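# Move utility cart with paper through door into yellow bay

## Task

Get the utility cart through the self-closing door into the other room and leave it parked in the yellow taped bay, with each of its four wheels fully inside the tape and none touching the tape. The case of copy paper has to finish in the cart's top tray, entirely within the tray's edges. At the end the door must be closed. Either robot or both may do the work, but if any robot tips over or is left leaning, the task fails.

## Robot and tools

ROBOTS. Two identical Hello Robot Stretch 4 units, r1 and r2. Each has an omni-wheel base, a mast carrying a lift, a telescoping arm reaching forward, and a wrist (yaw, pitch, roll) with a two-finger gripper. About 1.6 m tall; the base rim lies within 0.23 m of the base origin. The robots must never squeeze each other: once bases touch, even millimetres more driving presses hard, and a gripper closing on the other robot's fingers also counts. Contact through an object is fine. Equal commands can give travel differing by up to about 3 cm per metre, so sharing one load can tug a robot over.

FRAMES. Metres throughout. Base frame: origin on the floor below the base centre, x ahead, y left, z up; hand_pose (a point between the open fingertips, approximate) is in it. Odometry frame: where the base frame was at scene start. base_odometry just integrates wheel rotation (slip counts as motion); heading in rad, left positive, -3.142 to 3.142. Every robot reports in its own frames, so only images, lidar_m and wrist_depth_mm reveal where the two are relative to each other.

move. Arguments: r1, r2 (one object per robot; omit a robot to leave its running motions untouched), cameras, blocking (always false; true or missing is refused). Returns within about 0.5 s while motion continues. Per robot: "base" holds offsets measured from where the base last reported itself (or from its current spot if a move was still running): translate_m (forward +, -2 to 2), strafe_m (left +, -2 to 2), rotate_rad (counter-clockwise from above +, -3.2 to 3.2). translate_m and strafe_m may be combined for a straight diagonal; rotate_rad goes alone. "joints" holds absolute targets: lift_m 0 to 1.2; arm_m 0 to 0.55; wrist_yaw_rad -1.134 to 4.276 (0 ahead, + left, 3.14 stowed backward, above 3.4 the arm may block); wrist_pitch_rad -1.117 to 4.259 (0 level, 1.57 down); wrist_roll_rad -1.117 to 4.259 (0 fingers level, + clockwise viewed from behind); gripper_m -0.038 to 0.141, fingertip gap in metres with a fixed bias up to 0.015 (at -0.02 or less the fingers press together). Out-of-range joint targets are clipped and flagged; other out-of-range values are refused; unknown keys make the call invalid. "pace": slow, default, fast or max (base 0.1/0.3/0.4/0.6 m/s and 1/2/3/4 rad/s; lift 0.15/0.3/0.4/0.5 m/s; arm 0.1/0.4/0.6/0.7 m/s; wrist always 1.82 rad/s). With lift above 0.2 the base is slowed, to 0.3 m/s and 1 rad/s at 1.2. "speeds": per-joint top speed (not gripper_m). "contact_limits": 0 to 1, default 0.5, for arm_m, lift_m, translate_m, strafe_m, rotate_rad, given only beside that same command; a base limit persists until an action names base again. Even at 0 the arm needs a firm 15-40 N push to stop; for a gentle press use 0 and aim 1-3 mm beyond contact. "end_of_arm": "enable_torque", sent alone, revives limp wrist or gripper motors. A refused call, or an uncommanded stop, cancels the later move, wait and finished_scene calls in that reply; an invalid call does not.

wait: seconds 0 to 10, plus cameras. Returns full state, early once a commanded robot comes to rest. wait(0) gives the "earlier move" line.
stop: cameras only. Brakes everything; braked motions read "stopped" and hold, possibly still pressing. It also re-brakes slack wheels; a "stop:" line says whether they hold.
zoom_image: camera and region [x0, y0, x1, y1] in pixels from the top-left, at most 504 by 504, on a camera present in the latest images.
finished_scene: scene (1 or 2). Irreversible; the goal must stay true with no robot helping.
Cameras: r1_head_camera, r1_head_left_camera, r1_head_right_camera, r1_wrist_camera, the same four for r2, or "all"; [] gives none; omitted means all.

RESULTS. "pictures" lists camera order; frames may lag the state slightly. "as last shown" marks robots not named, whose statuses read "not commanded". "move:" gives done or each robot's worst status. Statuses: moving; done (wheels turned the full amount, slip possible); off_target (may still push); contact_stop (held back, goes slack); time_out (after 14 s, target dropped); limit_stop_at_own_body; limit_stop_at_tilt (lean over 6 degrees; lift, arm, wheels go slack); torque_fault. on_its_own reports uncommanded behaviour; "held at" is a target. lidar_m: 12 distances, 30-degree sectors, first straight ahead, counter-clockwise (4th left, 7th behind, 10th right); "-" is nothing seen or nearer than 0.25 m; it sees from 0.15 m up, misses glass and thin legs. wrist_depth_mm: 7x7 grid, 100-2000 mm, "-" unknown. If turned_by_wheels and turned_by_imu diverge by over 0.1 rad during a move, the base slipped or hit something. base_tilt in degrees (forward, right), biased up to 3. motor_effort in percent, servo_current in mA, peaks in brackets.

GRIPPING. Command a gap more than 0.015 below the object's width; about 0.06 below resists tugging; -0.02 or less to close around a handle. A rise in gripper servo_current shows a squeeze; the reading and "done" do not.

AVOID. Tipping: no turning, driving or braking with over 1 kg held and arm_m above 0.2, especially fast; sustained high pushes also tip. Keep lift_m contact limit at 0.3 or more for 2 kg. Self-hits: gripper over the base with lift below about 0.2 (0.45 pointing down); tilted up and rolled; yaw plus pitch below about -1.1; folded-back wrist with tilt or roll. Slack lifts sink. Also avoid drops, slamming the door, hard impacts and robot-robot presses. Loose objects may be nudged briefly, and the world keeps running while you compose a reply.

Each tool is called after ">>>" by a JSON object that holds its "op" and its "data", one argument or row to a line.

## Session

>>> {"op": "move", "data": {
  "blocking": false
}}

Scene clock: 0.00 s.
r1.base_odometry: x=+0.000 y=+0.000 heading=+0.000
r1.turned_by_wheels: +0.000
r1.turned_by_imu: +0.000
r1.base_tilt: forward=-1.6 right=+1.3
r1.lidar_m: 1.92 2.25 3.81 1.93 0.97 0.84 0.83 0.93 0.77 0.76 0.93 1.59
r1.base_status: not commanded
r1.joint_positions: lift_m=+0.127 arm_m=+0.000 wrist_yaw_rad=+3.089 wrist_pitch_rad=+0.002 wrist_roll_rad=+0.000 gripper_m=+0.056
r1.joint_status: not commanded
r1.measured_speeds: all 0
r1.motor_effort: lift_m=+20 arm_m=-4 wheel_0=+0 wheel_1=+1 wheel_2=+1
r1.servo_current: wrist_yaw_rad=39 wrist_pitch_rad=46 wrist_roll_rad=65 gripper_m=39
r1.hand_pose: x=-0.1125 y=+0.1024 z=+0.3046 quat_wxyz=(+0.026, -0.001, +0.000, +1.000) (m; r1's base frame)
r1.wrist_depth_mm: 137 138 - - - - - / 113 139 - - - - - / 117 140 224 - - - - / 137 161 - - - - - / - - - - - - - / - - 191 - 187 - - / 842 759 750 788 788 732 768
r2.base_odometry: x=+0.000 y=+0.000 heading=+0.000
r2.turned_by_wheels: +0.000
r2.turned_by_imu: +0.000
r2.base_tilt: forward=-0.6 right=+0.1
r2.lidar_m: 2.02 1.45 1.40 1.49 2.01 2.22 2.34 3.17 1.60 3.62 2.59 2.46
r2.base_status: not commanded
r2.joint_positions: lift_m=+0.295 arm_m=+0.000 wrist_yaw_rad=+3.133 wrist_pitch_rad=+0.002 wrist_roll_rad=+0.000 gripper_m=+0.056
r2.joint_status: not commanded
r2.measured_speeds: all 0
r2.motor_effort: lift_m=+18 arm_m=-4 wheel_0=+0 wheel_1=-1 wheel_2=+0
r2.servo_current: wrist_yaw_rad=46 wrist_pitch_rad=39 wrist_roll_rad=46 gripper_m=59
r2.hand_pose: x=-0.1167 y=+0.0898 z=+0.4727 quat_wxyz=(+0.004, -0.001, +0.000, +1.000) (m; r2's base frame)
r2.wrist_depth_mm: - 140 - - - - - / - 126 150 - - - - / - 130 185 - - - - / 144 143 272 - - - - / 229 - - - - - - / 226 1576 196 1576 190 1618 1464 / 226 1060 1138 - - 1025 1060
pictures: r1_head_camera, r1_head_left_camera, r1_head_right_camera, r1_wrist_camera, r2_head_camera, r2_head_left_camera, r2_head_right_camera, r2_wrist_camera
Images, in order (width x height): r1_head_camera 420x560, r1_head_left_camera 420x672, r1_head_right_camera 420x672, r1_wrist_camera 616x392, r2_head_camera 420x560, r2_head_left_camera 420x672, r2_head_right_camera 420x672, r2_wrist_camera 616x392.

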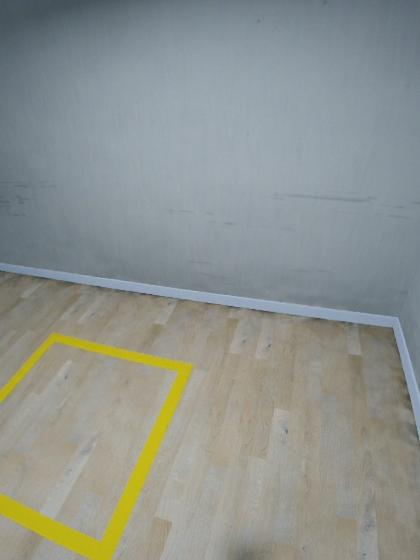

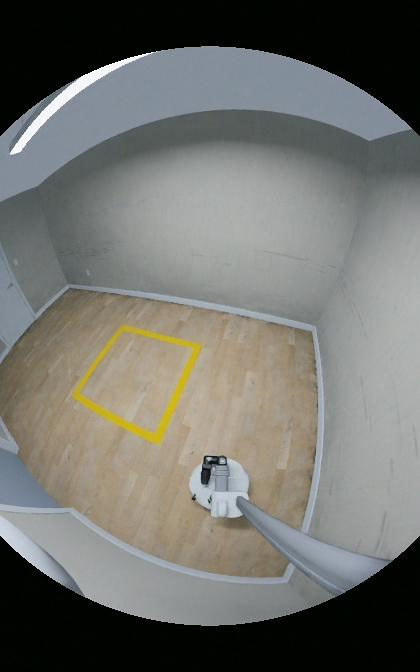

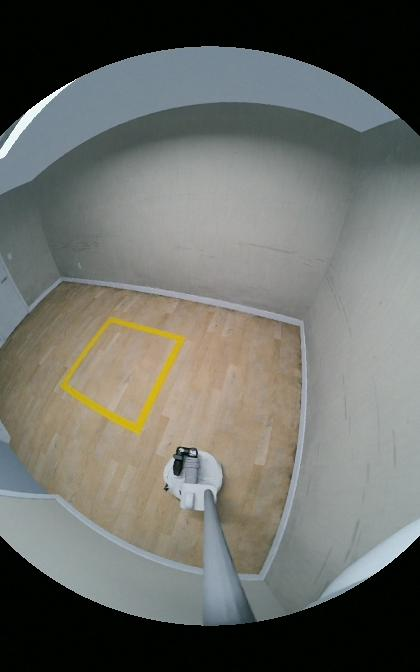

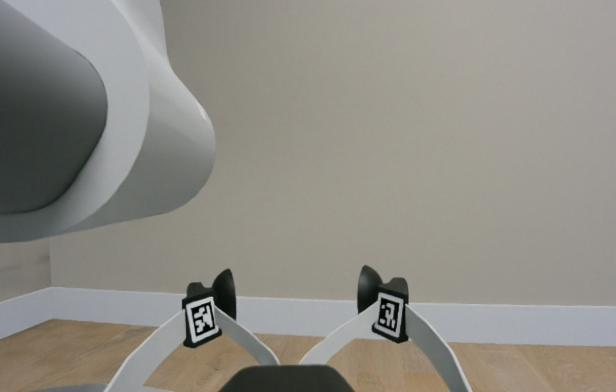

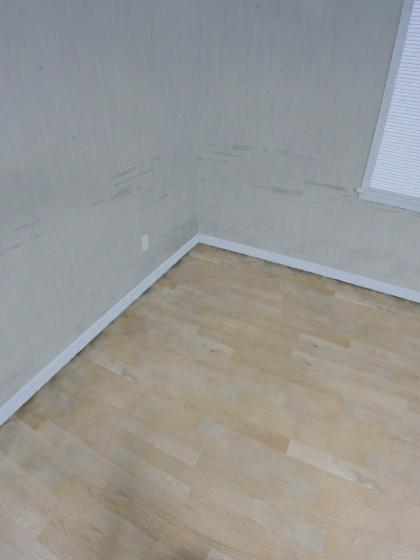

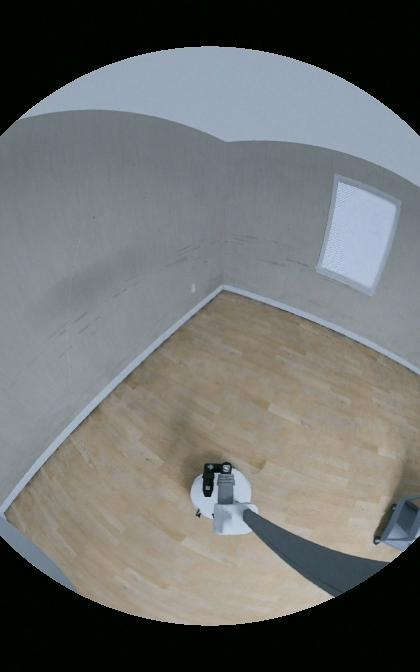

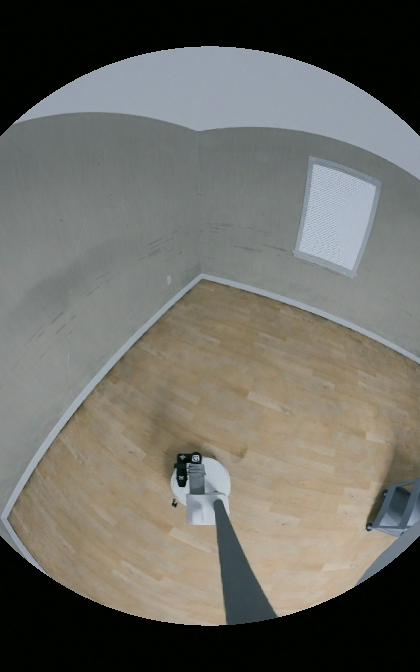

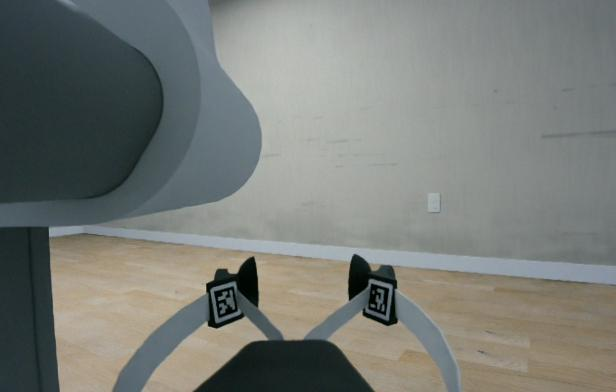

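>>> {"op": "move", "data": {
  "blocking": false,
  "r1": {"base":{"rotate_rad":1.3}},
  "r2": {"base":{"rotate_rad":-1.6}},
  "cameras": []
}}

>>> {"op": "wait", "data": {
  "seconds": 3,
  "cameras": []
}}

>>> {"op": "wait", "data": {
  "seconds": 1
}}

Scene clock: 3.90 s.
move: r1 moving; r2 moving
r1.base_odometry: x=+0.000 y=+0.000 heading=+0.252
r1.turned_by_wheels: +0.252
r1.turned_by_imu: +0.252
r1.base_tilt: forward=-1.6 right=+1.2
r1.lidar_m: 1.98 2.71 3.66 1.25 0.89 0.80 0.87 0.80 0.77 0.82 1.11 1.92
r1.base_status: rotate_rad moving
r1.joint_positions: lift_m=+0.127 arm_m=+0.000 wrist_yaw_rad=+3.089 wrist_pitch_rad=+0.002 wrist_roll_rad=+0.000 gripper_m=+0.056
r1.joint_status: not commanded
r1.measured_speeds: translate_m=-0.001 strafe_m=-0.001 rotate_rad=+0.980 lift_m=+0.000 arm_m=+0.000 wrist_yaw_rad=+0.000 wrist_pitch_rad=+0.000 wrist_roll_rad=+0.000
r1.motor_effort: lift_m=+20(20) arm_m=-4(4) wheel_0=-8(9) wheel_1=-6(9) wheel_2=-7(7)
r1.servo_current: wrist_yaw_rad=59(59) wrist_pitch_rad=39(46) wrist_roll_rad=46(59) gripper_m=39(39)
r1.hand_pose: x=-0.1125 y=+0.1024 z=+0.3046 quat_wxyz=(+0.026, -0.001, +0.000, +1.000) (m; r1's base frame)
r1.wrist_depth_mm: 136 138 - - - - - / 113 139 - - - - - / 114 140 226 - - - - / 137 160 - - - - - / - - - - - - - / - 1060 190 - 187 - - / 778 750 750 798 750 699 732
r2.base_odometry: x=+0.000 y=+0.000 heading=-0.252
r2.turned_by_wheels: -0.252
r2.turned_by_imu: -0.244
r2.base_tilt: forward=-0.7 right=+0.1
r2.lidar_m: 2.52 1.62 1.40 1.40 1.67 2.23 2.24 2.64 1.59 1.63 2.93 2.49
r2.base_status: rotate_rad moving
r2.joint_positions: lift_m=+0.295 arm_m=+0.000 wrist_yaw_rad=+3.133 wrist_pitch_rad=+0.002 wrist_roll_rad=+0.000 gripper_m=+0.056
r2.joint_status: not commanded
r2.measured_speeds: translate_m=+0.000 strafe_m=+0.000 rotate_rad=-0.974 lift_m=+0.000 arm_m=+0.000 wrist_yaw_rad=+0.000 wrist_pitch_rad=+0.000 wrist_roll_rad=+0.000
r2.motor_effort: lift_m=+18(18) arm_m=-4(4) wheel_0=+8(9) wheel_1=+8(10) wheel_2=+9(11)
r2.servo_current: wrist_yaw_rad=33(52) wrist_pitch_rad=39(46) wrist_roll_rad=52(52) gripper_m=39(59)
r2.hand_pose: x=-0.1167 y=+0.0898 z=+0.4727 quat_wxyz=(+0.004, -0.001, +0.000, +1.000) (m; r2's base frame)
r2.wrist_depth_mm: - 141 - - - - - / - 127 150 - - - - / - 130 184 - - - - / 144 143 272 - - - - / 229 - - - - - - / 227 1576 196 1576 190 1661 1464 / 226 1060 1138 - - 1060 1060
pictures: none
No camera images: "cameras" was empty.

Scene clock: 5.30 s.
earlier move: r1 done; r2 moving
r1.base_odometry: x=+0.000 y=+0.000 heading=+1.300
r1.turned_by_wheels: +1.048
r1.turned_by_imu: +1.053
r1.base_tilt: forward=-1.6 right=+1.3
r1.lidar_m: 3.79 1.23 0.89 0.83 0.88 0.82 0.77 0.81 1.10 1.93 2.00 2.67
r1.base_status: done
r1.joint_positions: lift_m=+0.127 arm_m=+0.000 wrist_yaw_rad=+3.089 wrist_pitch_rad=+0.002 wrist_roll_rad=+0.000 gripper_m=+0.056
r1.joint_status: not commanded
r1.measured_speeds: all 0
r1.motor_effort: lift_m=+20(20) arm_m=-4(4) wheel_0=-4(10) wheel_1=-1(9) wheel_2=-1(8)
r1.servo_current: wrist_yaw_rad=52(65) wrist_pitch_rad=46(52) wrist_roll_rad=59(65) gripper_m=39(46)
r1.hand_pose: x=-0.1125 y=+0.1024 z=+0.3046 quat_wxyz=(+0.026, -0.001, +0.000, +1.000) (m; r1's base frame)
r1.wrist_depth_mm: 136 138 - - - - - / 113 139 - - - - - / 118 140 229 - - - - / 137 162 - - - - - / - - - - - - - / - - 191 - 187 - - / 788 707 750 143 778 768 809
r2.base_odometry: x=+0.000 y=+0.000 heading=-1.599
r2.turned_by_wheels: -1.347
r2.turned_by_imu: -1.311
r2.base_tilt: forward=-0.6 right=+0.0
r2.lidar_m: 3.64 2.60 2.47 2.05 1.49 1.41 1.47 1.98 2.23 2.32 3.11 1.62
r2.base_status: rotate_rad moving
r2.joint_positions: lift_m=+0.295 arm_m=+0.000 wrist_yaw_rad=+3.133 wrist_pitch_rad=+0.002 wrist_roll_rad=+0.000 gripper_m=+0.056
r2.joint_status: not commanded
r2.measured_speeds: all 0
r2.motor_effort: lift_m=+18(18) arm_m=-4(4) wheel_0=+4(11) wheel_1=+2(11) wheel_2=+5(11)
r2.servo_current: wrist_yaw_rad=39(59) wrist_pitch_rad=46(46) wrist_roll_rad=39(52) gripper_m=46(59)
r2.hand_pose: x=-0.1167 y=+0.0898 z=+0.4727 quat_wxyz=(+0.004, -0.001, +0.000, +1.000) (m; r2's base frame)
r2.wrist_depth_mm: - 140 - - - - - / - 126 141 - - - - / - 129 185 - - - - / 144 143 226 - - - - / 229 - - - - - - / 227 1576 196 1336 190 - - / 226 1078 1138 - - 1042 1060
wait: 1.40 of 3 s (r1 has come to rest)
pictures: none
No camera images: "cameras" was empty.

Scene clock: 5.50 s.
earlier move: r2 done
r1.base_odometry: x=+0.000 y=+0.000 heading=+1.300
r1.turned_by_wheels: +0.000
r1.turned_by_imu: +0.000
r1.base_tilt: forward=-1.6 right=+1.3
r1.lidar_m: 3.78 1.26 0.89 0.84 0.88 0.81 0.76 0.83 1.10 1.90 1.99 2.70
r1.base_status: done
r1.joint_positions: lift_m=+0.127 arm_m=+0.000 wrist_yaw_rad=+3.089 wrist_pitch_rad=+0.002 wrist_roll_rad=+0.000 gripper_m=+0.056
r1.joint_status: not commanded
r1.measured_speeds: all 0
r1.motor_effort: lift_m=+20(20) arm_m=-4(4) wheel_0=-3(10) wheel_1=-1(9) wheel_2=-1(8)
r1.servo_current: wrist_yaw_rad=65(65) wrist_pitch_rad=52(52) wrist_roll_rad=59(65) gripper_m=39(46)
r1.hand_pose: x=-0.1125 y=+0.1024 z=+0.3046 quat_wxyz=(+0.026, -0.001, +0.000, +1.000) (m; r1's base frame)
r1.wrist_depth_mm: 136 139 - - - - - / 113 139 - - - - - / 118 139 229 - - - - / 137 162 - - - - - / - - - - - - - / - - 190 - 187 - - / 788 707 750 143 798 788 820
r2.base_odometry: x=+0.000 y=+0.000 heading=-1.599
r2.turned_by_wheels: +0.000
r2.turned_by_imu: +0.000
r2.base_tilt: forward=-0.7 right=+0.0
r2.lidar_m: 3.69 2.62 2.47 2.04 1.47 1.41 1.46 1.99 2.24 2.30 3.11 1.60
r2.base_status: done
r2.joint_positions: lift_m=+0.295 arm_m=+0.000 wrist_yaw_rad=+3.133 wrist_pitch_rad=+0.002 wrist_roll_rad=+0.000 gripper_m=+0.056
r2.joint_status: not commanded
r2.measured_speeds: all 0
r2.motor_effort: lift_m=+18(18) arm_m=-4(4) wheel_0=+5(11) wheel_1=+3(11) wheel_2=+5(11)
r2.servo_current: wrist_yaw_rad=39(59) wrist_pitch_rad=39(46) wrist_roll_rad=39(52) gripper_m=46(59)
r2.hand_pose: x=-0.1167 y=+0.0898 z=+0.4727 quat_wxyz=(+0.004, -0.001, +0.000, +1.000) (m; r2's base frame)
r2.wrist_depth_mm: - 140 - - - - - / - 126 142 - - - - / - 130 185 - - - - / 144 144 226 - - - - / 229 - - - - - - / 227 1576 196 1308 190 - - / 226 1060 1160 - - 1042 1060
wait: 0.20 of 1 s (r2 has come to rest)
pictures: r1_head_camera, r1_head_left_camera, r1_head_right_camera, r1_wrist_camera, r2_head_camera, r2_head_left_camera, r2_head_right_camera, r2_wrist_camera
Images, in order (width x height): r1_head_camera 420x560, r1_head_left_camera 420x672, r1_head_right_camera 420x672, r1_wrist_camera 616x392, r2_head_camera 420x560, r2_head_left_camera 420x672, r2_head_right_camera 420x672, r2_wrist_camera 616x392.

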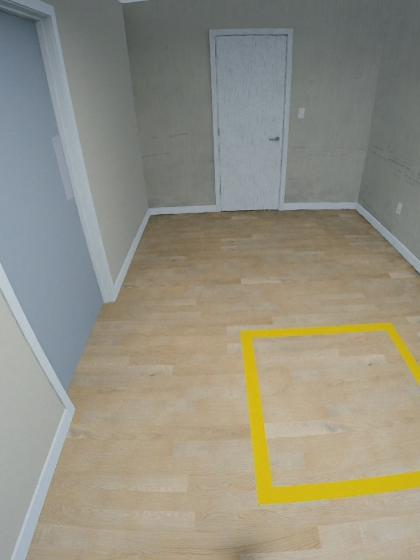

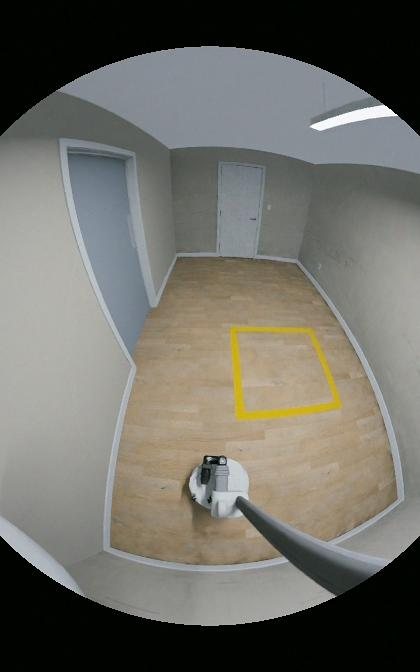

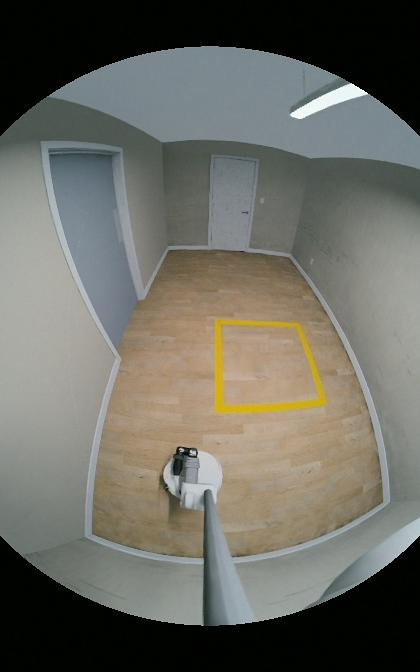

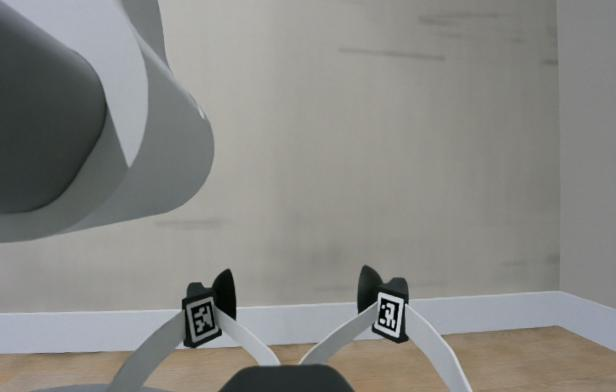

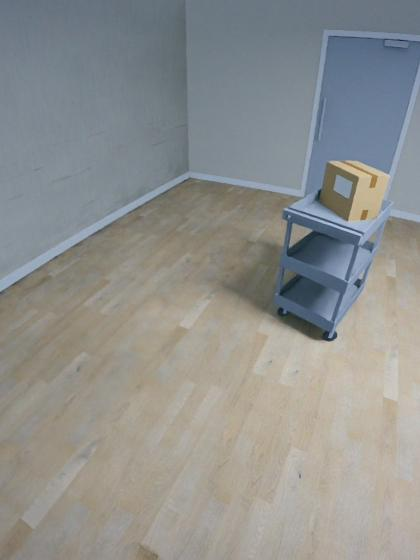

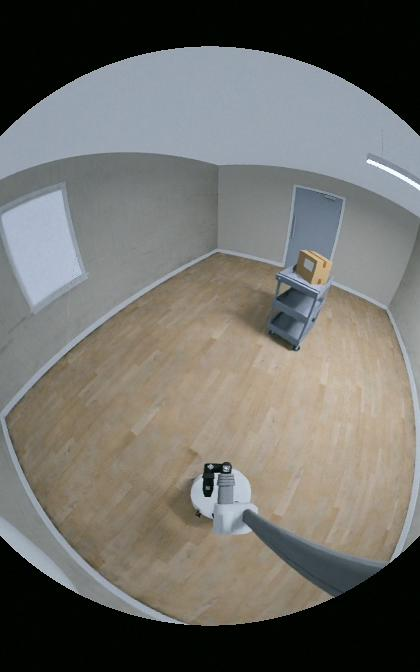

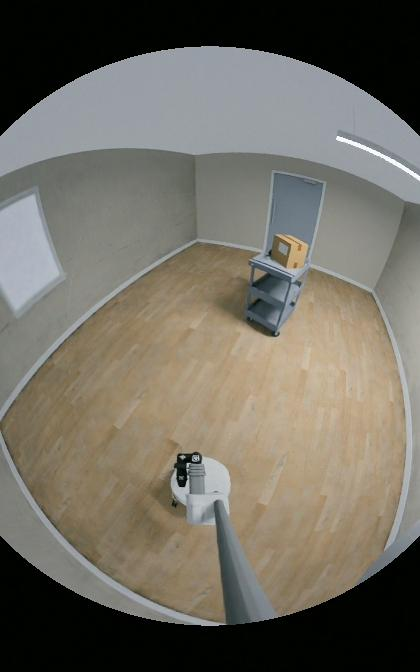

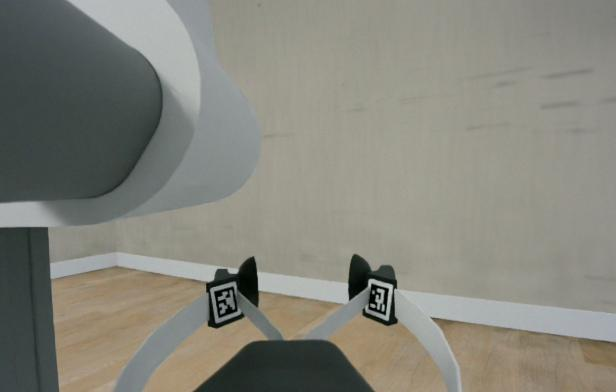

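>>> {"op": "zoom_image", "data": {
  "camera": "r2_head_camera",
  "region": [230, 10, 420, 360]
}}

>>> {"op": "zoom_image", "data": {
  "camera": "r1_head_camera",
  "region": [0, 0, 200, 420]
}}

>>> {"op": "zoom_image", "data": {
  "camera": "r2_head_right_camera",
  "region": [220, 150, 380, 360]
}}

Scaled by 1.440 from the camera's 420x560 image, which has a finer 1200x1600 frame.

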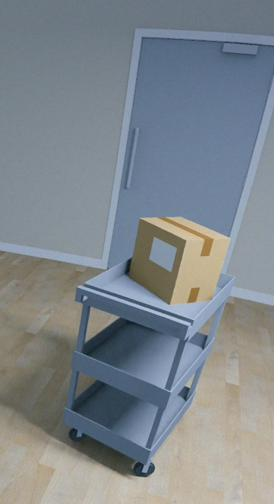

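Scaled by 1.200 from the camera's 420x560 image, which has a finer 600x800 frame.

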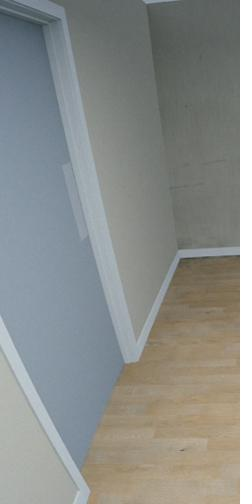

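Scaled by 2.400 from the camera's 420x672 image, which has a finer 600x960 frame.

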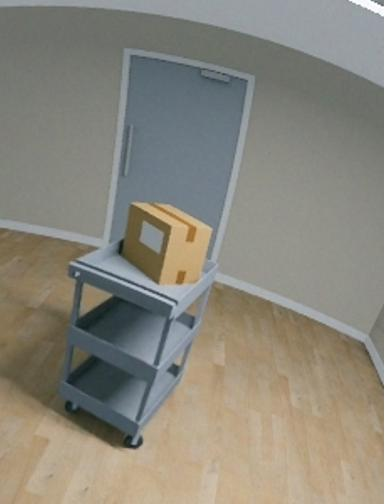

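>>> {"op": "move", "data": {
  "blocking": false,
  "r1": {"base":{"translate_m":1.0}},
  "r2": {"base":{"rotate_rad":-0.4},"joints":{"lift_m":0.8,"wrist_yaw_rad":0}},
  "cameras": []
}}

>>> {"op": "wait", "data": {
  "seconds": 4,
  "cameras": []
}}

>>> {"op": "wait", "data": {
  "seconds": 2,
  "cameras": []
}}

>>> {"op": "move", "data": {
  "blocking": false,
  "r1": {"base":{"rotate_rad":1.54}},
  "cameras": []
}}

>>> {"op": "wait", "data": {
  "seconds": 3,
  "cameras": ["r1_head_camera","r1_head_left_camera","r2_head_camera","r2_wrist_camera","r2_head_right_camera"]
}}

Scene clock: 51.40 s.
move: r1 moving; r2 moving
r1.base_odometry: x=+0.008 y=+0.030 heading=+1.300
r1.turned_by_wheels: +0.000
r1.turned_by_imu: +0.000
r1.base_tilt: forward=-1.6 right=+1.2
r1.lidar_m: 3.81 1.26 0.88 0.82 0.88 0.86 0.80 0.83 1.15 1.93 1.99 2.67
r1.base_status: translate_m moving
r1.joint_positions: lift_m=+0.127 arm_m=+0.000 wrist_yaw_rad=+3.089 wrist_pitch_rad=+0.002 wrist_roll_rad=+0.000 gripper_m=+0.056
r1.joint_status: not commanded
r1.measured_speeds: translate_m=+0.122 strafe_m=+0.000 rotate_rad=+0.000 lift_m=+0.000 arm_m=+0.000 wrist_yaw_rad=+0.000 wrist_pitch_rad=+0.000 wrist_roll_rad=+0.000
r1.motor_effort: lift_m=+20(20) arm_m=-4(4) wheel_0=+3(8) wheel_1=+6(7) wheel_2=-9(9)
r1.servo_current: wrist_yaw_rad=46(52) wrist_pitch_rad=39(46) wrist_roll_rad=65(65) gripper_m=39(46)
r1.hand_pose: x=-0.1125 y=+0.1024 z=+0.3046 quat_wxyz=(+0.026, -0.001, +0.000, +1.000) (m; r1's base frame)
r1.wrist_depth_mm: 136 138 - - - - - / 113 139 - - - - - / 117 139 224 - - - - / 137 163 - - - - - / - - - - - - - / - - 190 - 188 - - / 788 741 750 809 798 778 820
r2.base_odometry: x=+0.000 y=+0.000 heading=-1.846
r2.turned_by_wheels: -0.247
r2.turned_by_imu: -0.239
r2.base_tilt: forward=-0.7 right=+0.1
r2.lidar_m: 1.63 2.92 2.50 2.51 1.61 1.41 1.42 1.67 2.19 2.24 2.59 1.59
r2.base_status: rotate_rad moving
r2.joint_positions: lift_m=+0.333 arm_m=+0.000 wrist_yaw_rad=+2.570 wrist_pitch_rad=+0.002 wrist_roll_rad=+0.000 gripper_m=+0.056
r2.joint_status: lift_m moving; wrist_yaw_rad moving
r2.measured_speeds: translate_m=+0.001 strafe_m=+0.001 rotate_rad=-0.828 lift_m=+0.146 arm_m=+0.000 wrist_yaw_rad=-1.745 wrist_pitch_rad=+0.000 wrist_roll_rad=+0.000
r2.motor_effort: lift_m=+26(26) arm_m=-4(4) wheel_0=+5(10) wheel_1=+6(9) wheel_2=+7(11)
r2.servo_current: wrist_yaw_rad=85(111) wrist_pitch_rad=39(46) wrist_roll_rad=52(59) gripper_m=46(52)
r2.hand_pose: x=-0.0243 y=+0.2296 z=+0.5104 quat_wxyz=(+0.282, -0.001, +0.000, +0.959) (m; r2's base frame)
r2.wrist_depth_mm: - - - - - - - / - - - - - - - / 243 - - - - - - / - - - - - - - / - - - - - - - / - - 190 171 190 1397 1499 / 1205 1118 1229 - - 1098 1118
pictures: none
No camera images: "cameras" was empty.

Scene clock: 53.87 s.
earlier move: r1 moving; r2 done
r1.base_odometry: x=+0.190 y=+0.685 heading=+1.300
r1.turned_by_wheels: +0.000
r1.turned_by_imu: +0.000
r1.base_tilt: forward=-1.6 right=+1.2
r1.lidar_m: 3.22 1.40 0.92 0.85 0.90 1.22 1.48 1.55 2.02 1.90 1.96 2.68
r1.base_status: translate_m moving
r1.joint_positions: lift_m=+0.127 arm_m=+0.000 wrist_yaw_rad=+3.089 wrist_pitch_rad=+0.002 wrist_roll_rad=+0.000 gripper_m=+0.056
r1.joint_status: not commanded
r1.measured_speeds: translate_m=+0.299 strafe_m=-0.001 rotate_rad=-0.004 lift_m=+0.000 arm_m=+0.000 wrist_yaw_rad=+0.000 wrist_pitch_rad=+0.000 wrist_roll_rad=+0.000
r1.motor_effort: lift_m=+20(20) arm_m=-4(4) wheel_0=+4(8) wheel_1=+5(8) wheel_2=-5(11)
r1.servo_current: wrist_yaw_rad=52(72) wrist_pitch_rad=46(52) wrist_roll_rad=52(65) gripper_m=39(52)
r1.hand_pose: x=-0.1125 y=+0.1024 z=+0.3046 quat_wxyz=(+0.026, -0.001, +0.000, +1.000) (m; r1's base frame)
r1.wrist_depth_mm: 137 139 - - - - - / 113 139 - - - - - / 117 140 223 - - - - / 137 160 - - - - - / - - - - - - - / 1205 1205 193 1182 187 1160 976 / 842 750 759 798 788 778 809
r2.base_odometry: x=+0.000 y=+0.000 heading=-1.998
r2.turned_by_wheels: -0.152
r2.turned_by_imu: -0.148
r2.base_tilt: forward=-0.7 right=+0.0
r2.lidar_m: 1.61 3.23 2.53 2.50 1.84 1.44 1.40 1.54 2.26 2.22 2.44 3.56
r2.base_status: done
r2.joint_positions: lift_m=+0.800 arm_m=+0.000 wrist_yaw_rad=+0.003 wrist_pitch_rad=+0.002 wrist_roll_rad=+0.000 gripper_m=+0.056
r2.joint_status: all done
r2.measured_speeds: all 0
r2.motor_effort: lift_m=+21(26) arm_m=-4(4) wheel_0=+2(10) wheel_1=+4(9) wheel_2=+4(11)
r2.servo_current: wrist_yaw_rad=52(156) wrist_pitch_rad=33(46) wrist_roll_rad=46(59) gripper_m=52(52)
r2.hand_pose: x=+0.4596 y=-0.0866 z=+0.9775 quat_wxyz=(+1.000, +0.000, +0.001, +0.001) (m; r2's base frame)
r2.wrist_depth_mm: - - - - - - - / - - - - - - - / - - - - - - - / - - - 1921 - - - / - - - - - - - / - - 196 171 190 - - / - - - - - - -
wait: 2.47 of 4 s (r2 has come to rest)
pictures: none
No camera images: "cameras" was empty.

Scene clock: 55.73 s.
earlier move: r1 done
r1.base_odometry: x=+0.268 y=+0.963 heading=+1.300
r1.turned_by_wheels: +0.000
r1.turned_by_imu: +0.000
r1.base_tilt: forward=-1.6 right=+1.2
r1.lidar_m: 2.92 1.39 1.02 0.84 0.90 1.25 1.78 1.86 2.03 1.90 1.94 2.61
r1.base_status: done
r1.joint_positions: lift_m=+0.127 arm_m=+0.000 wrist_yaw_rad=+3.089 wrist_pitch_rad=+0.002 wrist_roll_rad=+0.000 gripper_m=+0.056
r1.joint_status: not commanded
r1.measured_speeds: all 0
r1.motor_effort: lift_m=+20(20) arm_m=-4(4) wheel_0=+2(8) wheel_1=+2(8) wheel_2=+0(11)
r1.servo_current: wrist_yaw_rad=46(72) wrist_pitch_rad=39(52) wrist_roll_rad=26(65) gripper_m=39(52)
r1.hand_pose: x=-0.1125 y=+0.1024 z=+0.3046 quat_wxyz=(+0.026, -0.001, +0.000, +1.000) (m; r1's base frame)
r1.wrist_depth_mm: 137 138 - - - - - / 113 140 - - - - - / 118 139 229 - - - - / 137 162 - - - - - / 1661 - - 1661 1921 - - / 1182 1205 193 1160 187 1160 960 / 842 750 750 788 798 778 809
r2.base_odometry: x=+0.000 y=+0.000 heading=-1.998
r2.turned_by_wheels: +0.000
r2.turned_by_imu: +0.000
r2.base_tilt: forward=-0.6 right=+0.0
r2.lidar_m: 1.60 3.28 2.55 2.49 1.79 1.44 1.40 1.52 2.24 2.22 2.40 3.55
r2.base_status: done
r2.joint_positions: lift_m=+0.800 arm_m=+0.000 wrist_yaw_rad=+0.003 wrist_pitch_rad=+0.002 wrist_roll_rad=+0.000 gripper_m=+0.056
r2.joint_status: all done
r2.measured_speeds: all 0
r2.motor_effort: lift_m=+21(26) arm_m=-4(4) wheel_0=+2(10) wheel_1=+4(9) wheel_2=+4(11)
r2.servo_current: wrist_yaw_rad=39(156) wrist_pitch_rad=39(46) wrist_roll_rad=46(59) gripper_m=46(52)
r2.hand_pose: x=+0.4596 y=-0.0866 z=+0.9775 quat_wxyz=(+1.000, +0.000, +0.001, +0.001) (m; r2's base frame)
r2.wrist_depth_mm: - - - - - - - / - - - - - - - / - - - - - - - / - - - 1863 - - - / - - - - - - - / - - 196 171 190 - - / - - - - - - -
wait: 1.87 of 2 s (r1 has come to rest)
pictures: none
No camera images: "cameras" was empty.

Scene clock: 56.23 s.
move: r1 moving
r1.base_odometry: x=+0.268 y=+0.963 heading=+1.551
r1.turned_by_wheels: +0.252
r1.turned_by_imu: +0.252
r1.base_tilt: forward=-1.6 right=+1.2
r1.lidar_m: 1.93 1.15 0.88 0.86 0.99 1.66 1.76 2.03 1.92 1.92 2.16 2.90
r1.base_status: rotate_rad moving
r1.joint_positions: lift_m=+0.127 arm_m=+0.000 wrist_yaw_rad=+3.089 wrist_pitch_rad=+0.002 wrist_roll_rad=+0.000 gripper_m=+0.056
r1.joint_status: not commanded
r1.measured_speeds: translate_m=-0.001 strafe_m=+0.000 rotate_rad=+0.975 lift_m=+0.000 arm_m=+0.000 wrist_yaw_rad=+0.000 wrist_pitch_rad=+0.000 wrist_roll_rad=+0.000
r1.motor_effort: lift_m=+20(20) arm_m=-4(4) wheel_0=-9(9) wheel_1=-7(7) wheel_2=-7(7)
r1.servo_current: wrist_yaw_rad=59(65) wrist_pitch_rad=39(46) wrist_roll_rad=46(65) gripper_m=39(46)
r1.hand_pose: x=-0.1125 y=+0.1024 z=+0.3046 quat_wxyz=(+0.026, -0.001, +0.000, +1.000) (m; r1's base frame)
r1.wrist_depth_mm: 136 139 - - - - - / 113 139 - - - - - / 118 140 229 - - - - / 137 161 - - - - - / - 1983 - - - - - / 1182 1182 191 1182 187 1160 1138 / 854 732 750 798 788 778 809
r2: as last shown
r2.base_tilt: forward=-0.6 right=+0.1
r2.lidar_m: 1.62 3.29 2.56 2.49 1.85 1.41 1.42 1.53 2.25 2.23 2.41 3.59
r2.motor_effort: lift_m=+21(21) arm_m=-4(4) wheel_0=+2(2) wheel_1=+4(4) wheel_2=+4(4)
r2.servo_current: wrist_yaw_rad=52(59) wrist_pitch_rad=39(46) wrist_roll_rad=46(59) gripper_m=52(52)
pictures: none
No camera images: "cameras" was empty.

Scene clock: 57.80 s.
earlier move: r1 done
r1.base_odometry: x=+0.268 y=+0.963 heading=+2.839
r1.turned_by_wheels: +1.288
r1.turned_by_imu: +1.295
r1.base_tilt: forward=-1.6 right=+1.3
r1.lidar_m: 0.86 0.90 1.18 1.77 1.78 2.03 1.90 1.99 2.57 2.96 1.41 1.02
r1.base_status: done
r1.joint_positions: lift_m=+0.127 arm_m=+0.000 wrist_yaw_rad=+3.089 wrist_pitch_rad=+0.002 wrist_roll_rad=+0.000 gripper_m=+0.056
r1.joint_status: not commanded
r1.measured_speeds: all 0
r1.motor_effort: lift_m=+20(20) arm_m=-4(4) wheel_0=-4(10) wheel_1=-2(8) wheel_2=+0(8)
r1.servo_current: wrist_yaw_rad=46(65) wrist_pitch_rad=46(52) wrist_roll_rad=39(78) gripper_m=39(52)
r1.hand_pose: x=-0.1125 y=+0.1024 z=+0.3046 quat_wxyz=(+0.026, -0.001, +0.000, +1.000) (m; r1's base frame)
r1.wrist_depth_mm: 136 139 - - - - - / 114 139 - - - - - / 118 140 272 - - - - / 137 162 - - - - - / 1661 - 1921 - - - - / 1182 1182 192 1182 188 1160 1138 / 842 741 750 798 699 778 809
r2.base_odometry: x=+0.000 y=+0.000 heading=-1.998
r2.turned_by_wheels: +0.000
r2.turned_by_imu: +0.000
r2.base_tilt: forward=-0.6 right=+0.1
r2.lidar_m: 1.59 3.23 2.52 2.49 1.81 1.44 1.40 1.52 2.27 2.24 2.38 3.56
r2.base_status: not commanded
r2.joint_positions: lift_m=+0.800 arm_m=+0.000 wrist_yaw_rad=+0.003 wrist_pitch_rad=+0.002 wrist_roll_rad=+0.000 gripper_m=+0.056
r2.joint_status: not commanded
r2.measured_speeds: all 0
r2.motor_effort: lift_m=+21(21) arm_m=-3(4) wheel_0=+2(2) wheel_1=+4(4) wheel_2=+4(5)
r2.servo_current: wrist_yaw_rad=52(59) wrist_pitch_rad=39(46) wrist_roll_rad=46(65) gripper_m=46(59)
r2.hand_pose: x=+0.4596 y=-0.0866 z=+0.9775 quat_wxyz=(+1.000, +0.000, +0.001, +0.001) (m; r2's base frame)
r2.wrist_depth_mm: - - - - - - - / - - - - - - - / - - - - - - - / - - - 1863 - - - / - - - - - - - / - - 196 171 190 - - / - - - - - - -
wait: 1.57 of 3 s (r1 has come to rest)
pictures: r1_head_camera, r1_head_left_camera, r2_head_camera, r2_head_right_camera, r2_wrist_camera
Images, in order (width x height): r1_head_camera 420x560, r1_head_left_camera 420x672, r2_head_camera 420x560, r2_head_right_camera 420x672, r2_wrist_camera 616x392.

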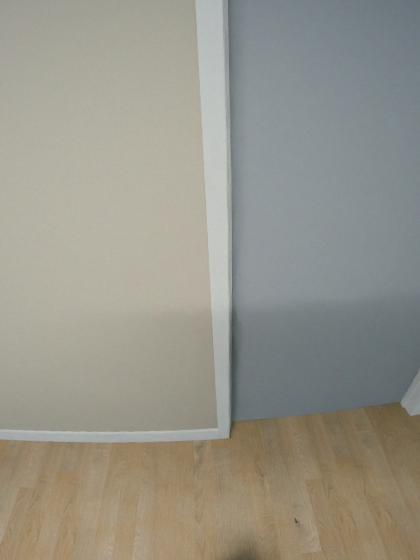

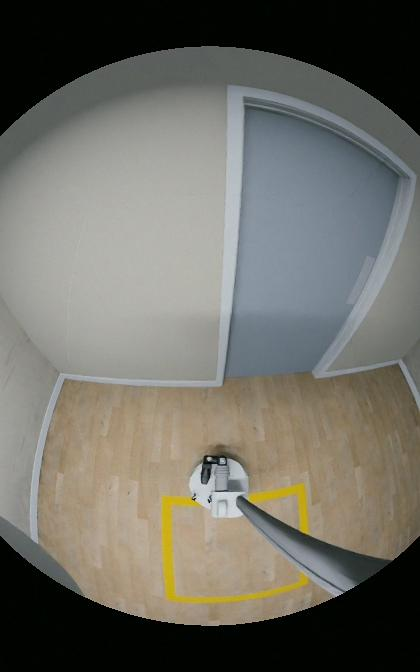

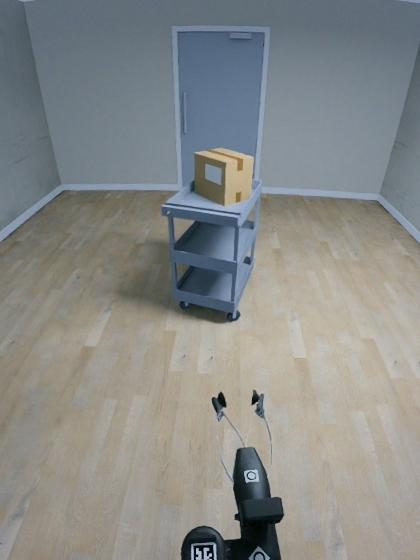

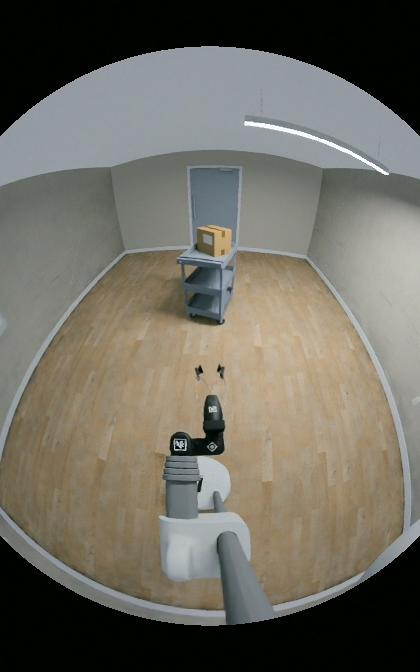

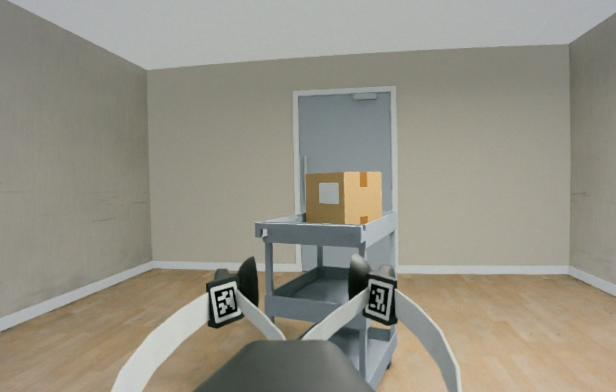

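>>> {"op": "zoom_image", "data": {
  "camera": "r2_wrist_camera",
  "region": [230, 150, 430, 390]
}}

>>> {"op": "zoom_image", "data": {
  "camera": "r2_head_camera",
  "region": [150, 130, 280, 330]
}}

>>> {"op": "move", "data": {
  "blocking": false,
  "r1": {"base":{"strafe_m":-0.5},"joints":{"wrist_yaw_rad":0,"lift_m":0.8,"gripper_m":-0.03}},
  "r2": {"base":{"translate_m":0.5},"joints":{"lift_m":0.75}},
  "cameras": []
}}

>>> {"op": "wait", "data": {
  "seconds": 3,
  "cameras": []
}}

>>> {"op": "wait", "data": {
  "seconds": 2,
  "cameras": ["r1_head_camera","r1_head_left_camera","r2_head_camera","r2_wrist_camera","r1_wrist_camera"]
}}

Scaled by 2.100.

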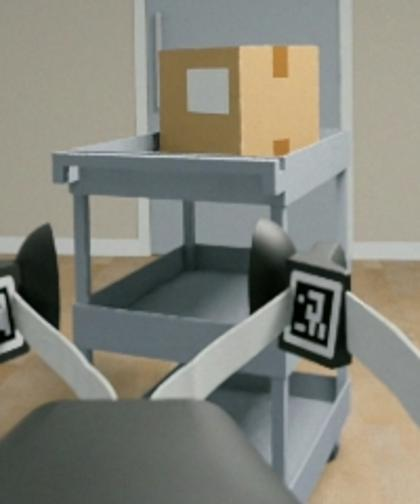

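Scaled by 2.520 from the camera's 420x560 image, which has a finer 1200x1600 frame.

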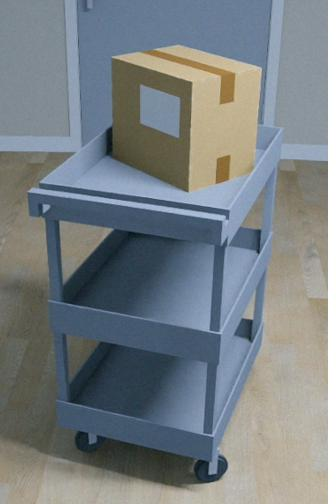

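Scene clock: 74.43 s.
move: r1 moving; r2 moving
r1.base_odometry: x=+0.278 y=+0.998 heading=+2.839
r1.turned_by_wheels: +0.000
r1.turned_by_imu: -0.001
r1.base_tilt: forward=-1.6 right=+1.2
r1.lidar_m: 0.83 0.90 1.19 1.80 1.85 2.02 1.88 1.97 2.55 2.90 1.35 1.01
r1.base_status: strafe_m moving
r1.joint_positions: lift_m=+0.164 arm_m=+0.000 wrist_yaw_rad=+2.503 wrist_pitch_rad=+0.002 wrist_roll_rad=+0.000 gripper_m=+0.037
r1.joint_status: lift_m moving; wrist_yaw_rad moving; gripper_m moving
r1.measured_speeds: translate_m=+0.001 strafe_m=-0.141 rotate_rad=-0.006 lift_m=+0.146 arm_m=+0.000 wrist_yaw_rad=-1.820 wrist_pitch_rad=+0.000 wrist_roll_rad=+0.000
r1.motor_effort: lift_m=+26(27) arm_m=-4(4) wheel_0=+9(10) wheel_1=-9(11) wheel_2=+0(1)
r1.servo_current: wrist_yaw_rad=72(130) wrist_pitch_rad=52(52) wrist_roll_rad=52(65) gripper_m=111(111)
r1.hand_pose: x=-0.0085 y=+0.2421 z=+0.3421 quat_wxyz=(+0.314, -0.001, +0.000, +0.949) (m; r1's base frame)
r1.wrist_depth_mm: - - - - - - - / - - - - - - - / - - - - - - - / - - - - - - - / - - - - - - - / 1255 1430 195 1308 190 1281 1255 / 917 820 891 158 809 854 891
r2.base_odometry: x=-0.013 y=-0.028 heading=-1.998
r2.turned_by_wheels: +0.000
r2.turned_by_imu: +0.001
r2.base_tilt: forward=-0.7 right=+0.1
r2.lidar_m: 1.59 3.28 2.51 2.47 1.85 1.47 1.45 1.56 2.29 2.23 2.44 3.59
r2.base_status: translate_m moving
r2.joint_positions: lift_m=+0.765 arm_m=+0.000 wrist_yaw_rad=+0.003 wrist_pitch_rad=+0.002 wrist_roll_rad=+0.000 gripper_m=+0.056
r2.joint_status: lift_m moving
r2.measured_speeds: translate_m=+0.121 strafe_m=-0.002 rotate_rad=+0.002 lift_m=-0.099 arm_m=+0.000 wrist_yaw_rad=-0.001 wrist_pitch_rad=+0.000 wrist_roll_rad=+0.000
r2.motor_effort: lift_m=+13(20) arm_m=-4(4) wheel_0=+5(11) wheel_1=+8(9) wheel_2=-12(12)
r2.servo_current: wrist_yaw_rad=46(52) wrist_pitch_rad=46(46) wrist_roll_rad=46(59) gripper_m=46(59)
r2.hand_pose: x=+0.4596 y=-0.0866 z=+0.9428 quat_wxyz=(+1.000, +0.000, +0.001, +0.001) (m; r2's base frame)
r2.wrist_depth_mm: - - - - - - - / - - - - - - - / - - - - - - - / - - - 1808 - - - / - - - - - - - / - - 196 1464 189 - - / - - - - - - -
pictures: none
No camera images: "cameras" was empty.

Scene clock: 77.10 s.
earlier move: r1 moving; r2 done
r1.base_odometry: x=+0.416 y=+1.441 heading=+2.839
r1.turned_by_wheels: +0.000
r1.turned_by_imu: -0.003
r1.base_tilt: forward=-1.6 right=+1.3
r1.lidar_m: 0.98 0.98 1.24 2.26 2.30 1.98 1.86 1.90 2.51 2.41 1.43 1.06
r1.base_status: done
r1.joint_positions: lift_m=+0.799 arm_m=+0.000 wrist_yaw_rad=+0.003 wrist_pitch_rad=+0.002 wrist_roll_rad=+0.000 gripper_m=-0.029
r1.joint_status: lift_m moving; wrist_yaw_rad moving; the others done
r1.measured_speeds: translate_m=+0.000 strafe_m=+0.000 rotate_rad=+0.000 lift_m=+0.027 arm_m=+0.000 wrist_yaw_rad=+0.000 wrist_pitch_rad=+0.000 wrist_roll_rad=+0.000
r1.motor_effort: lift_m=+25(28) arm_m=-4(4) wheel_0=+0(11) wheel_1=-1(11) wheel_2=+0(1)
r1.servo_current: wrist_yaw_rad=39(130) wrist_pitch_rad=52(52) wrist_roll_rad=46(72) gripper_m=59(137)
r1.hand_pose: x=+0.4595 y=-0.0866 z=+0.9763 quat_wxyz=(+1.000, +0.000, +0.001, +0.001) (m; r1's base frame)
r1.wrist_depth_mm: - - - - - 798 - / - - - - - 809 - / - - - - - 820 - / - - - - - 820 - / - - - - - 798 - / - - 181 198 173 798 - / - 136 159 - 149 759 -
r2.base_odometry: x=-0.207 y=-0.455 heading=-1.998
r2.turned_by_wheels: +0.000
r2.turned_by_imu: +0.001
r2.base_tilt: forward=-0.6 right=+0.1
r2.lidar_m: 1.12 3.16 2.51 2.44 2.44 1.94 1.91 2.04 2.32 2.27 2.45 1.66
r2.base_status: done
r2.joint_positions: lift_m=+0.750 arm_m=+0.000 wrist_yaw_rad=+0.003 wrist_pitch_rad=+0.002 wrist_roll_rad=+0.000 gripper_m=+0.056
r2.joint_status: all done
r2.measured_speeds: all 0
r2.motor_effort: lift_m=+14(20) arm_m=-4(4) wheel_0=+1(11) wheel_1=+4(9) wheel_2=-1(14)
r2.servo_current: wrist_yaw_rad=39(59) wrist_pitch_rad=39(46) wrist_roll_rad=39(65) gripper_m=52(59)
r2.hand_pose: x=+0.4596 y=-0.0866 z=+0.9281 quat_wxyz=(+1.000, +0.000, +0.001, +0.001) (m; r2's base frame)
r2.wrist_depth_mm: - - - - - - - / - - - - - - - / - - - - - - - / - - - 1366 1255 - - / - - - - 976 - - / - - 195 1430 190 - - / - 1983 1983 - - - 1983
wait: 2.67 of 3 s (r2 has come to rest)
pictures: none
No camera images: "cameras" was empty.

Scene clock: 77.47 s.
earlier move: r1 done
r1.base_odometry: x=+0.416 y=+1.441 heading=+2.839
r1.turned_by_wheels: +0.000
r1.turned_by_imu: +0.000
r1.base_tilt: forward=-1.6 right=+1.3
r1.lidar_m: 0.99 1.00 1.22 2.27 2.29 1.97 1.86 1.93 2.50 2.44 1.44 1.05
r1.base_status: done
r1.joint_positions: lift_m=+0.799 arm_m=+0.000 wrist_yaw_rad=+0.003 wrist_pitch_rad=+0.002 wrist_roll_rad=+0.000 gripper_m=-0.029
r1.joint_status: all done
r1.measured_speeds: all 0
r1.motor_effort: lift_m=+25(28) arm_m=-4(4) wheel_0=-1(11) wheel_1=-1(11) wheel_2=+0(1)
r1.servo_current: wrist_yaw_rad=52(130) wrist_pitch_rad=33(52) wrist_roll_rad=46(72) gripper_m=59(137)
r1.hand_pose: x=+0.4595 y=-0.0866 z=+0.9771 quat_wxyz=(+1.000, +0.000, +0.001, +0.001) (m; r1's base frame)
r1.wrist_depth_mm: - - - - - 798 - / - - - - - 820 - / - - - - - 809 - / - - - - - 820 - / - - - - - 809 - / - - 180 198 172 809 - / - 136 159 - 149 768 -
r2.base_odometry: x=-0.207 y=-0.455 heading=-1.998
r2.turned_by_wheels: +0.000
r2.turned_by_imu: +0.000
r2.base_tilt: forward=-0.7 right=+0.1
r2.lidar_m: 1.12 3.17 2.50 2.43 2.47 1.96 1.91 2.09 2.33 2.27 2.48 1.65
r2.base_status: done
r2.joint_positions: lift_m=+0.750 arm_m=+0.000 wrist_yaw_rad=+0.003 wrist_pitch_rad=+0.002 wrist_roll_rad=+0.000 gripper_m=+0.056
r2.joint_status: all done
r2.measured_speeds: all 0
r2.motor_effort: lift_m=+14(20) arm_m=-4(4) wheel_0=+1(11) wheel_1=+4(9) wheel_2=-2(14)
r2.servo_current: wrist_yaw_rad=59(59) wrist_pitch_rad=39(46) wrist_roll_rad=46(65) gripper_m=52(59)
r2.hand_pose: x=+0.4596 y=-0.0866 z=+0.9281 quat_wxyz=(+1.000, +0.000, +0.001, +0.001) (m; r2's base frame)
r2.wrist_depth_mm: - - - - - - - / - - - - - - - / - - - - - - - / - - - 1366 1281 - - / - - - - 991 - - / - - 195 1430 190 - - / - 1983 1983 - - - 1983
wait: 0.37 of 2 s (r1 has come to rest)
pictures: r1_head_camera, r1_head_left_camera, r1_wrist_camera, r2_head_camera, r2_wrist_camera
Images, in order (width x height): r1_head_camera 420x560, r1_head_left_camera 420x672, r1_wrist_camera 616x392, r2_head_camera 420x560, r2_wrist_camera 616x392.

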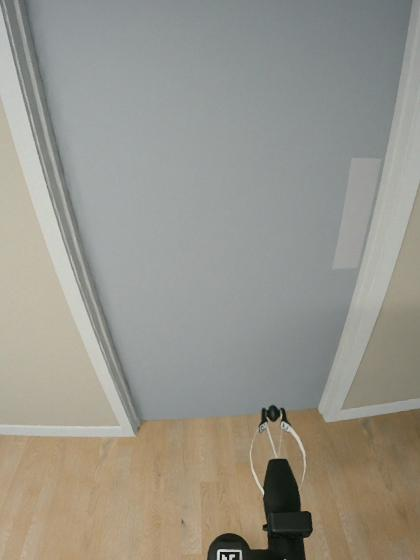

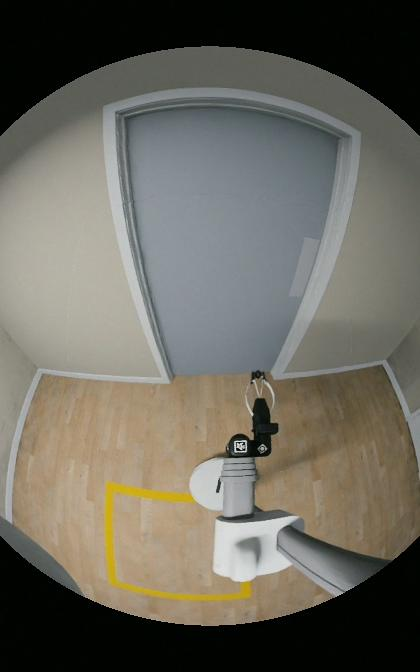

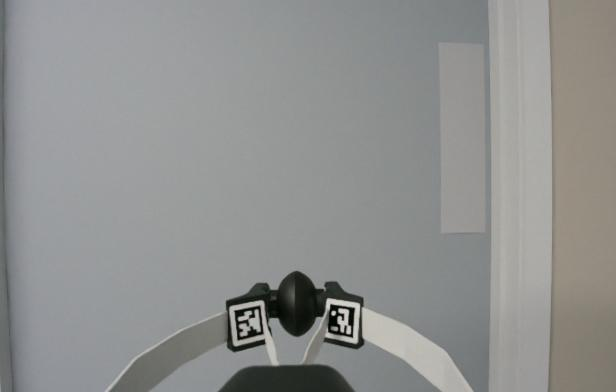

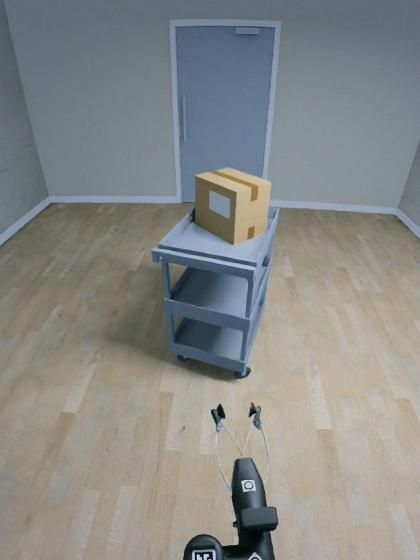

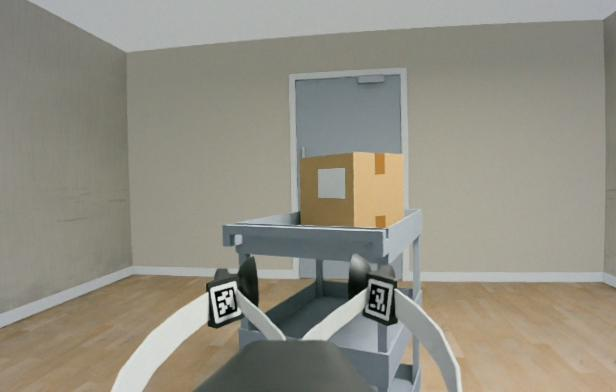

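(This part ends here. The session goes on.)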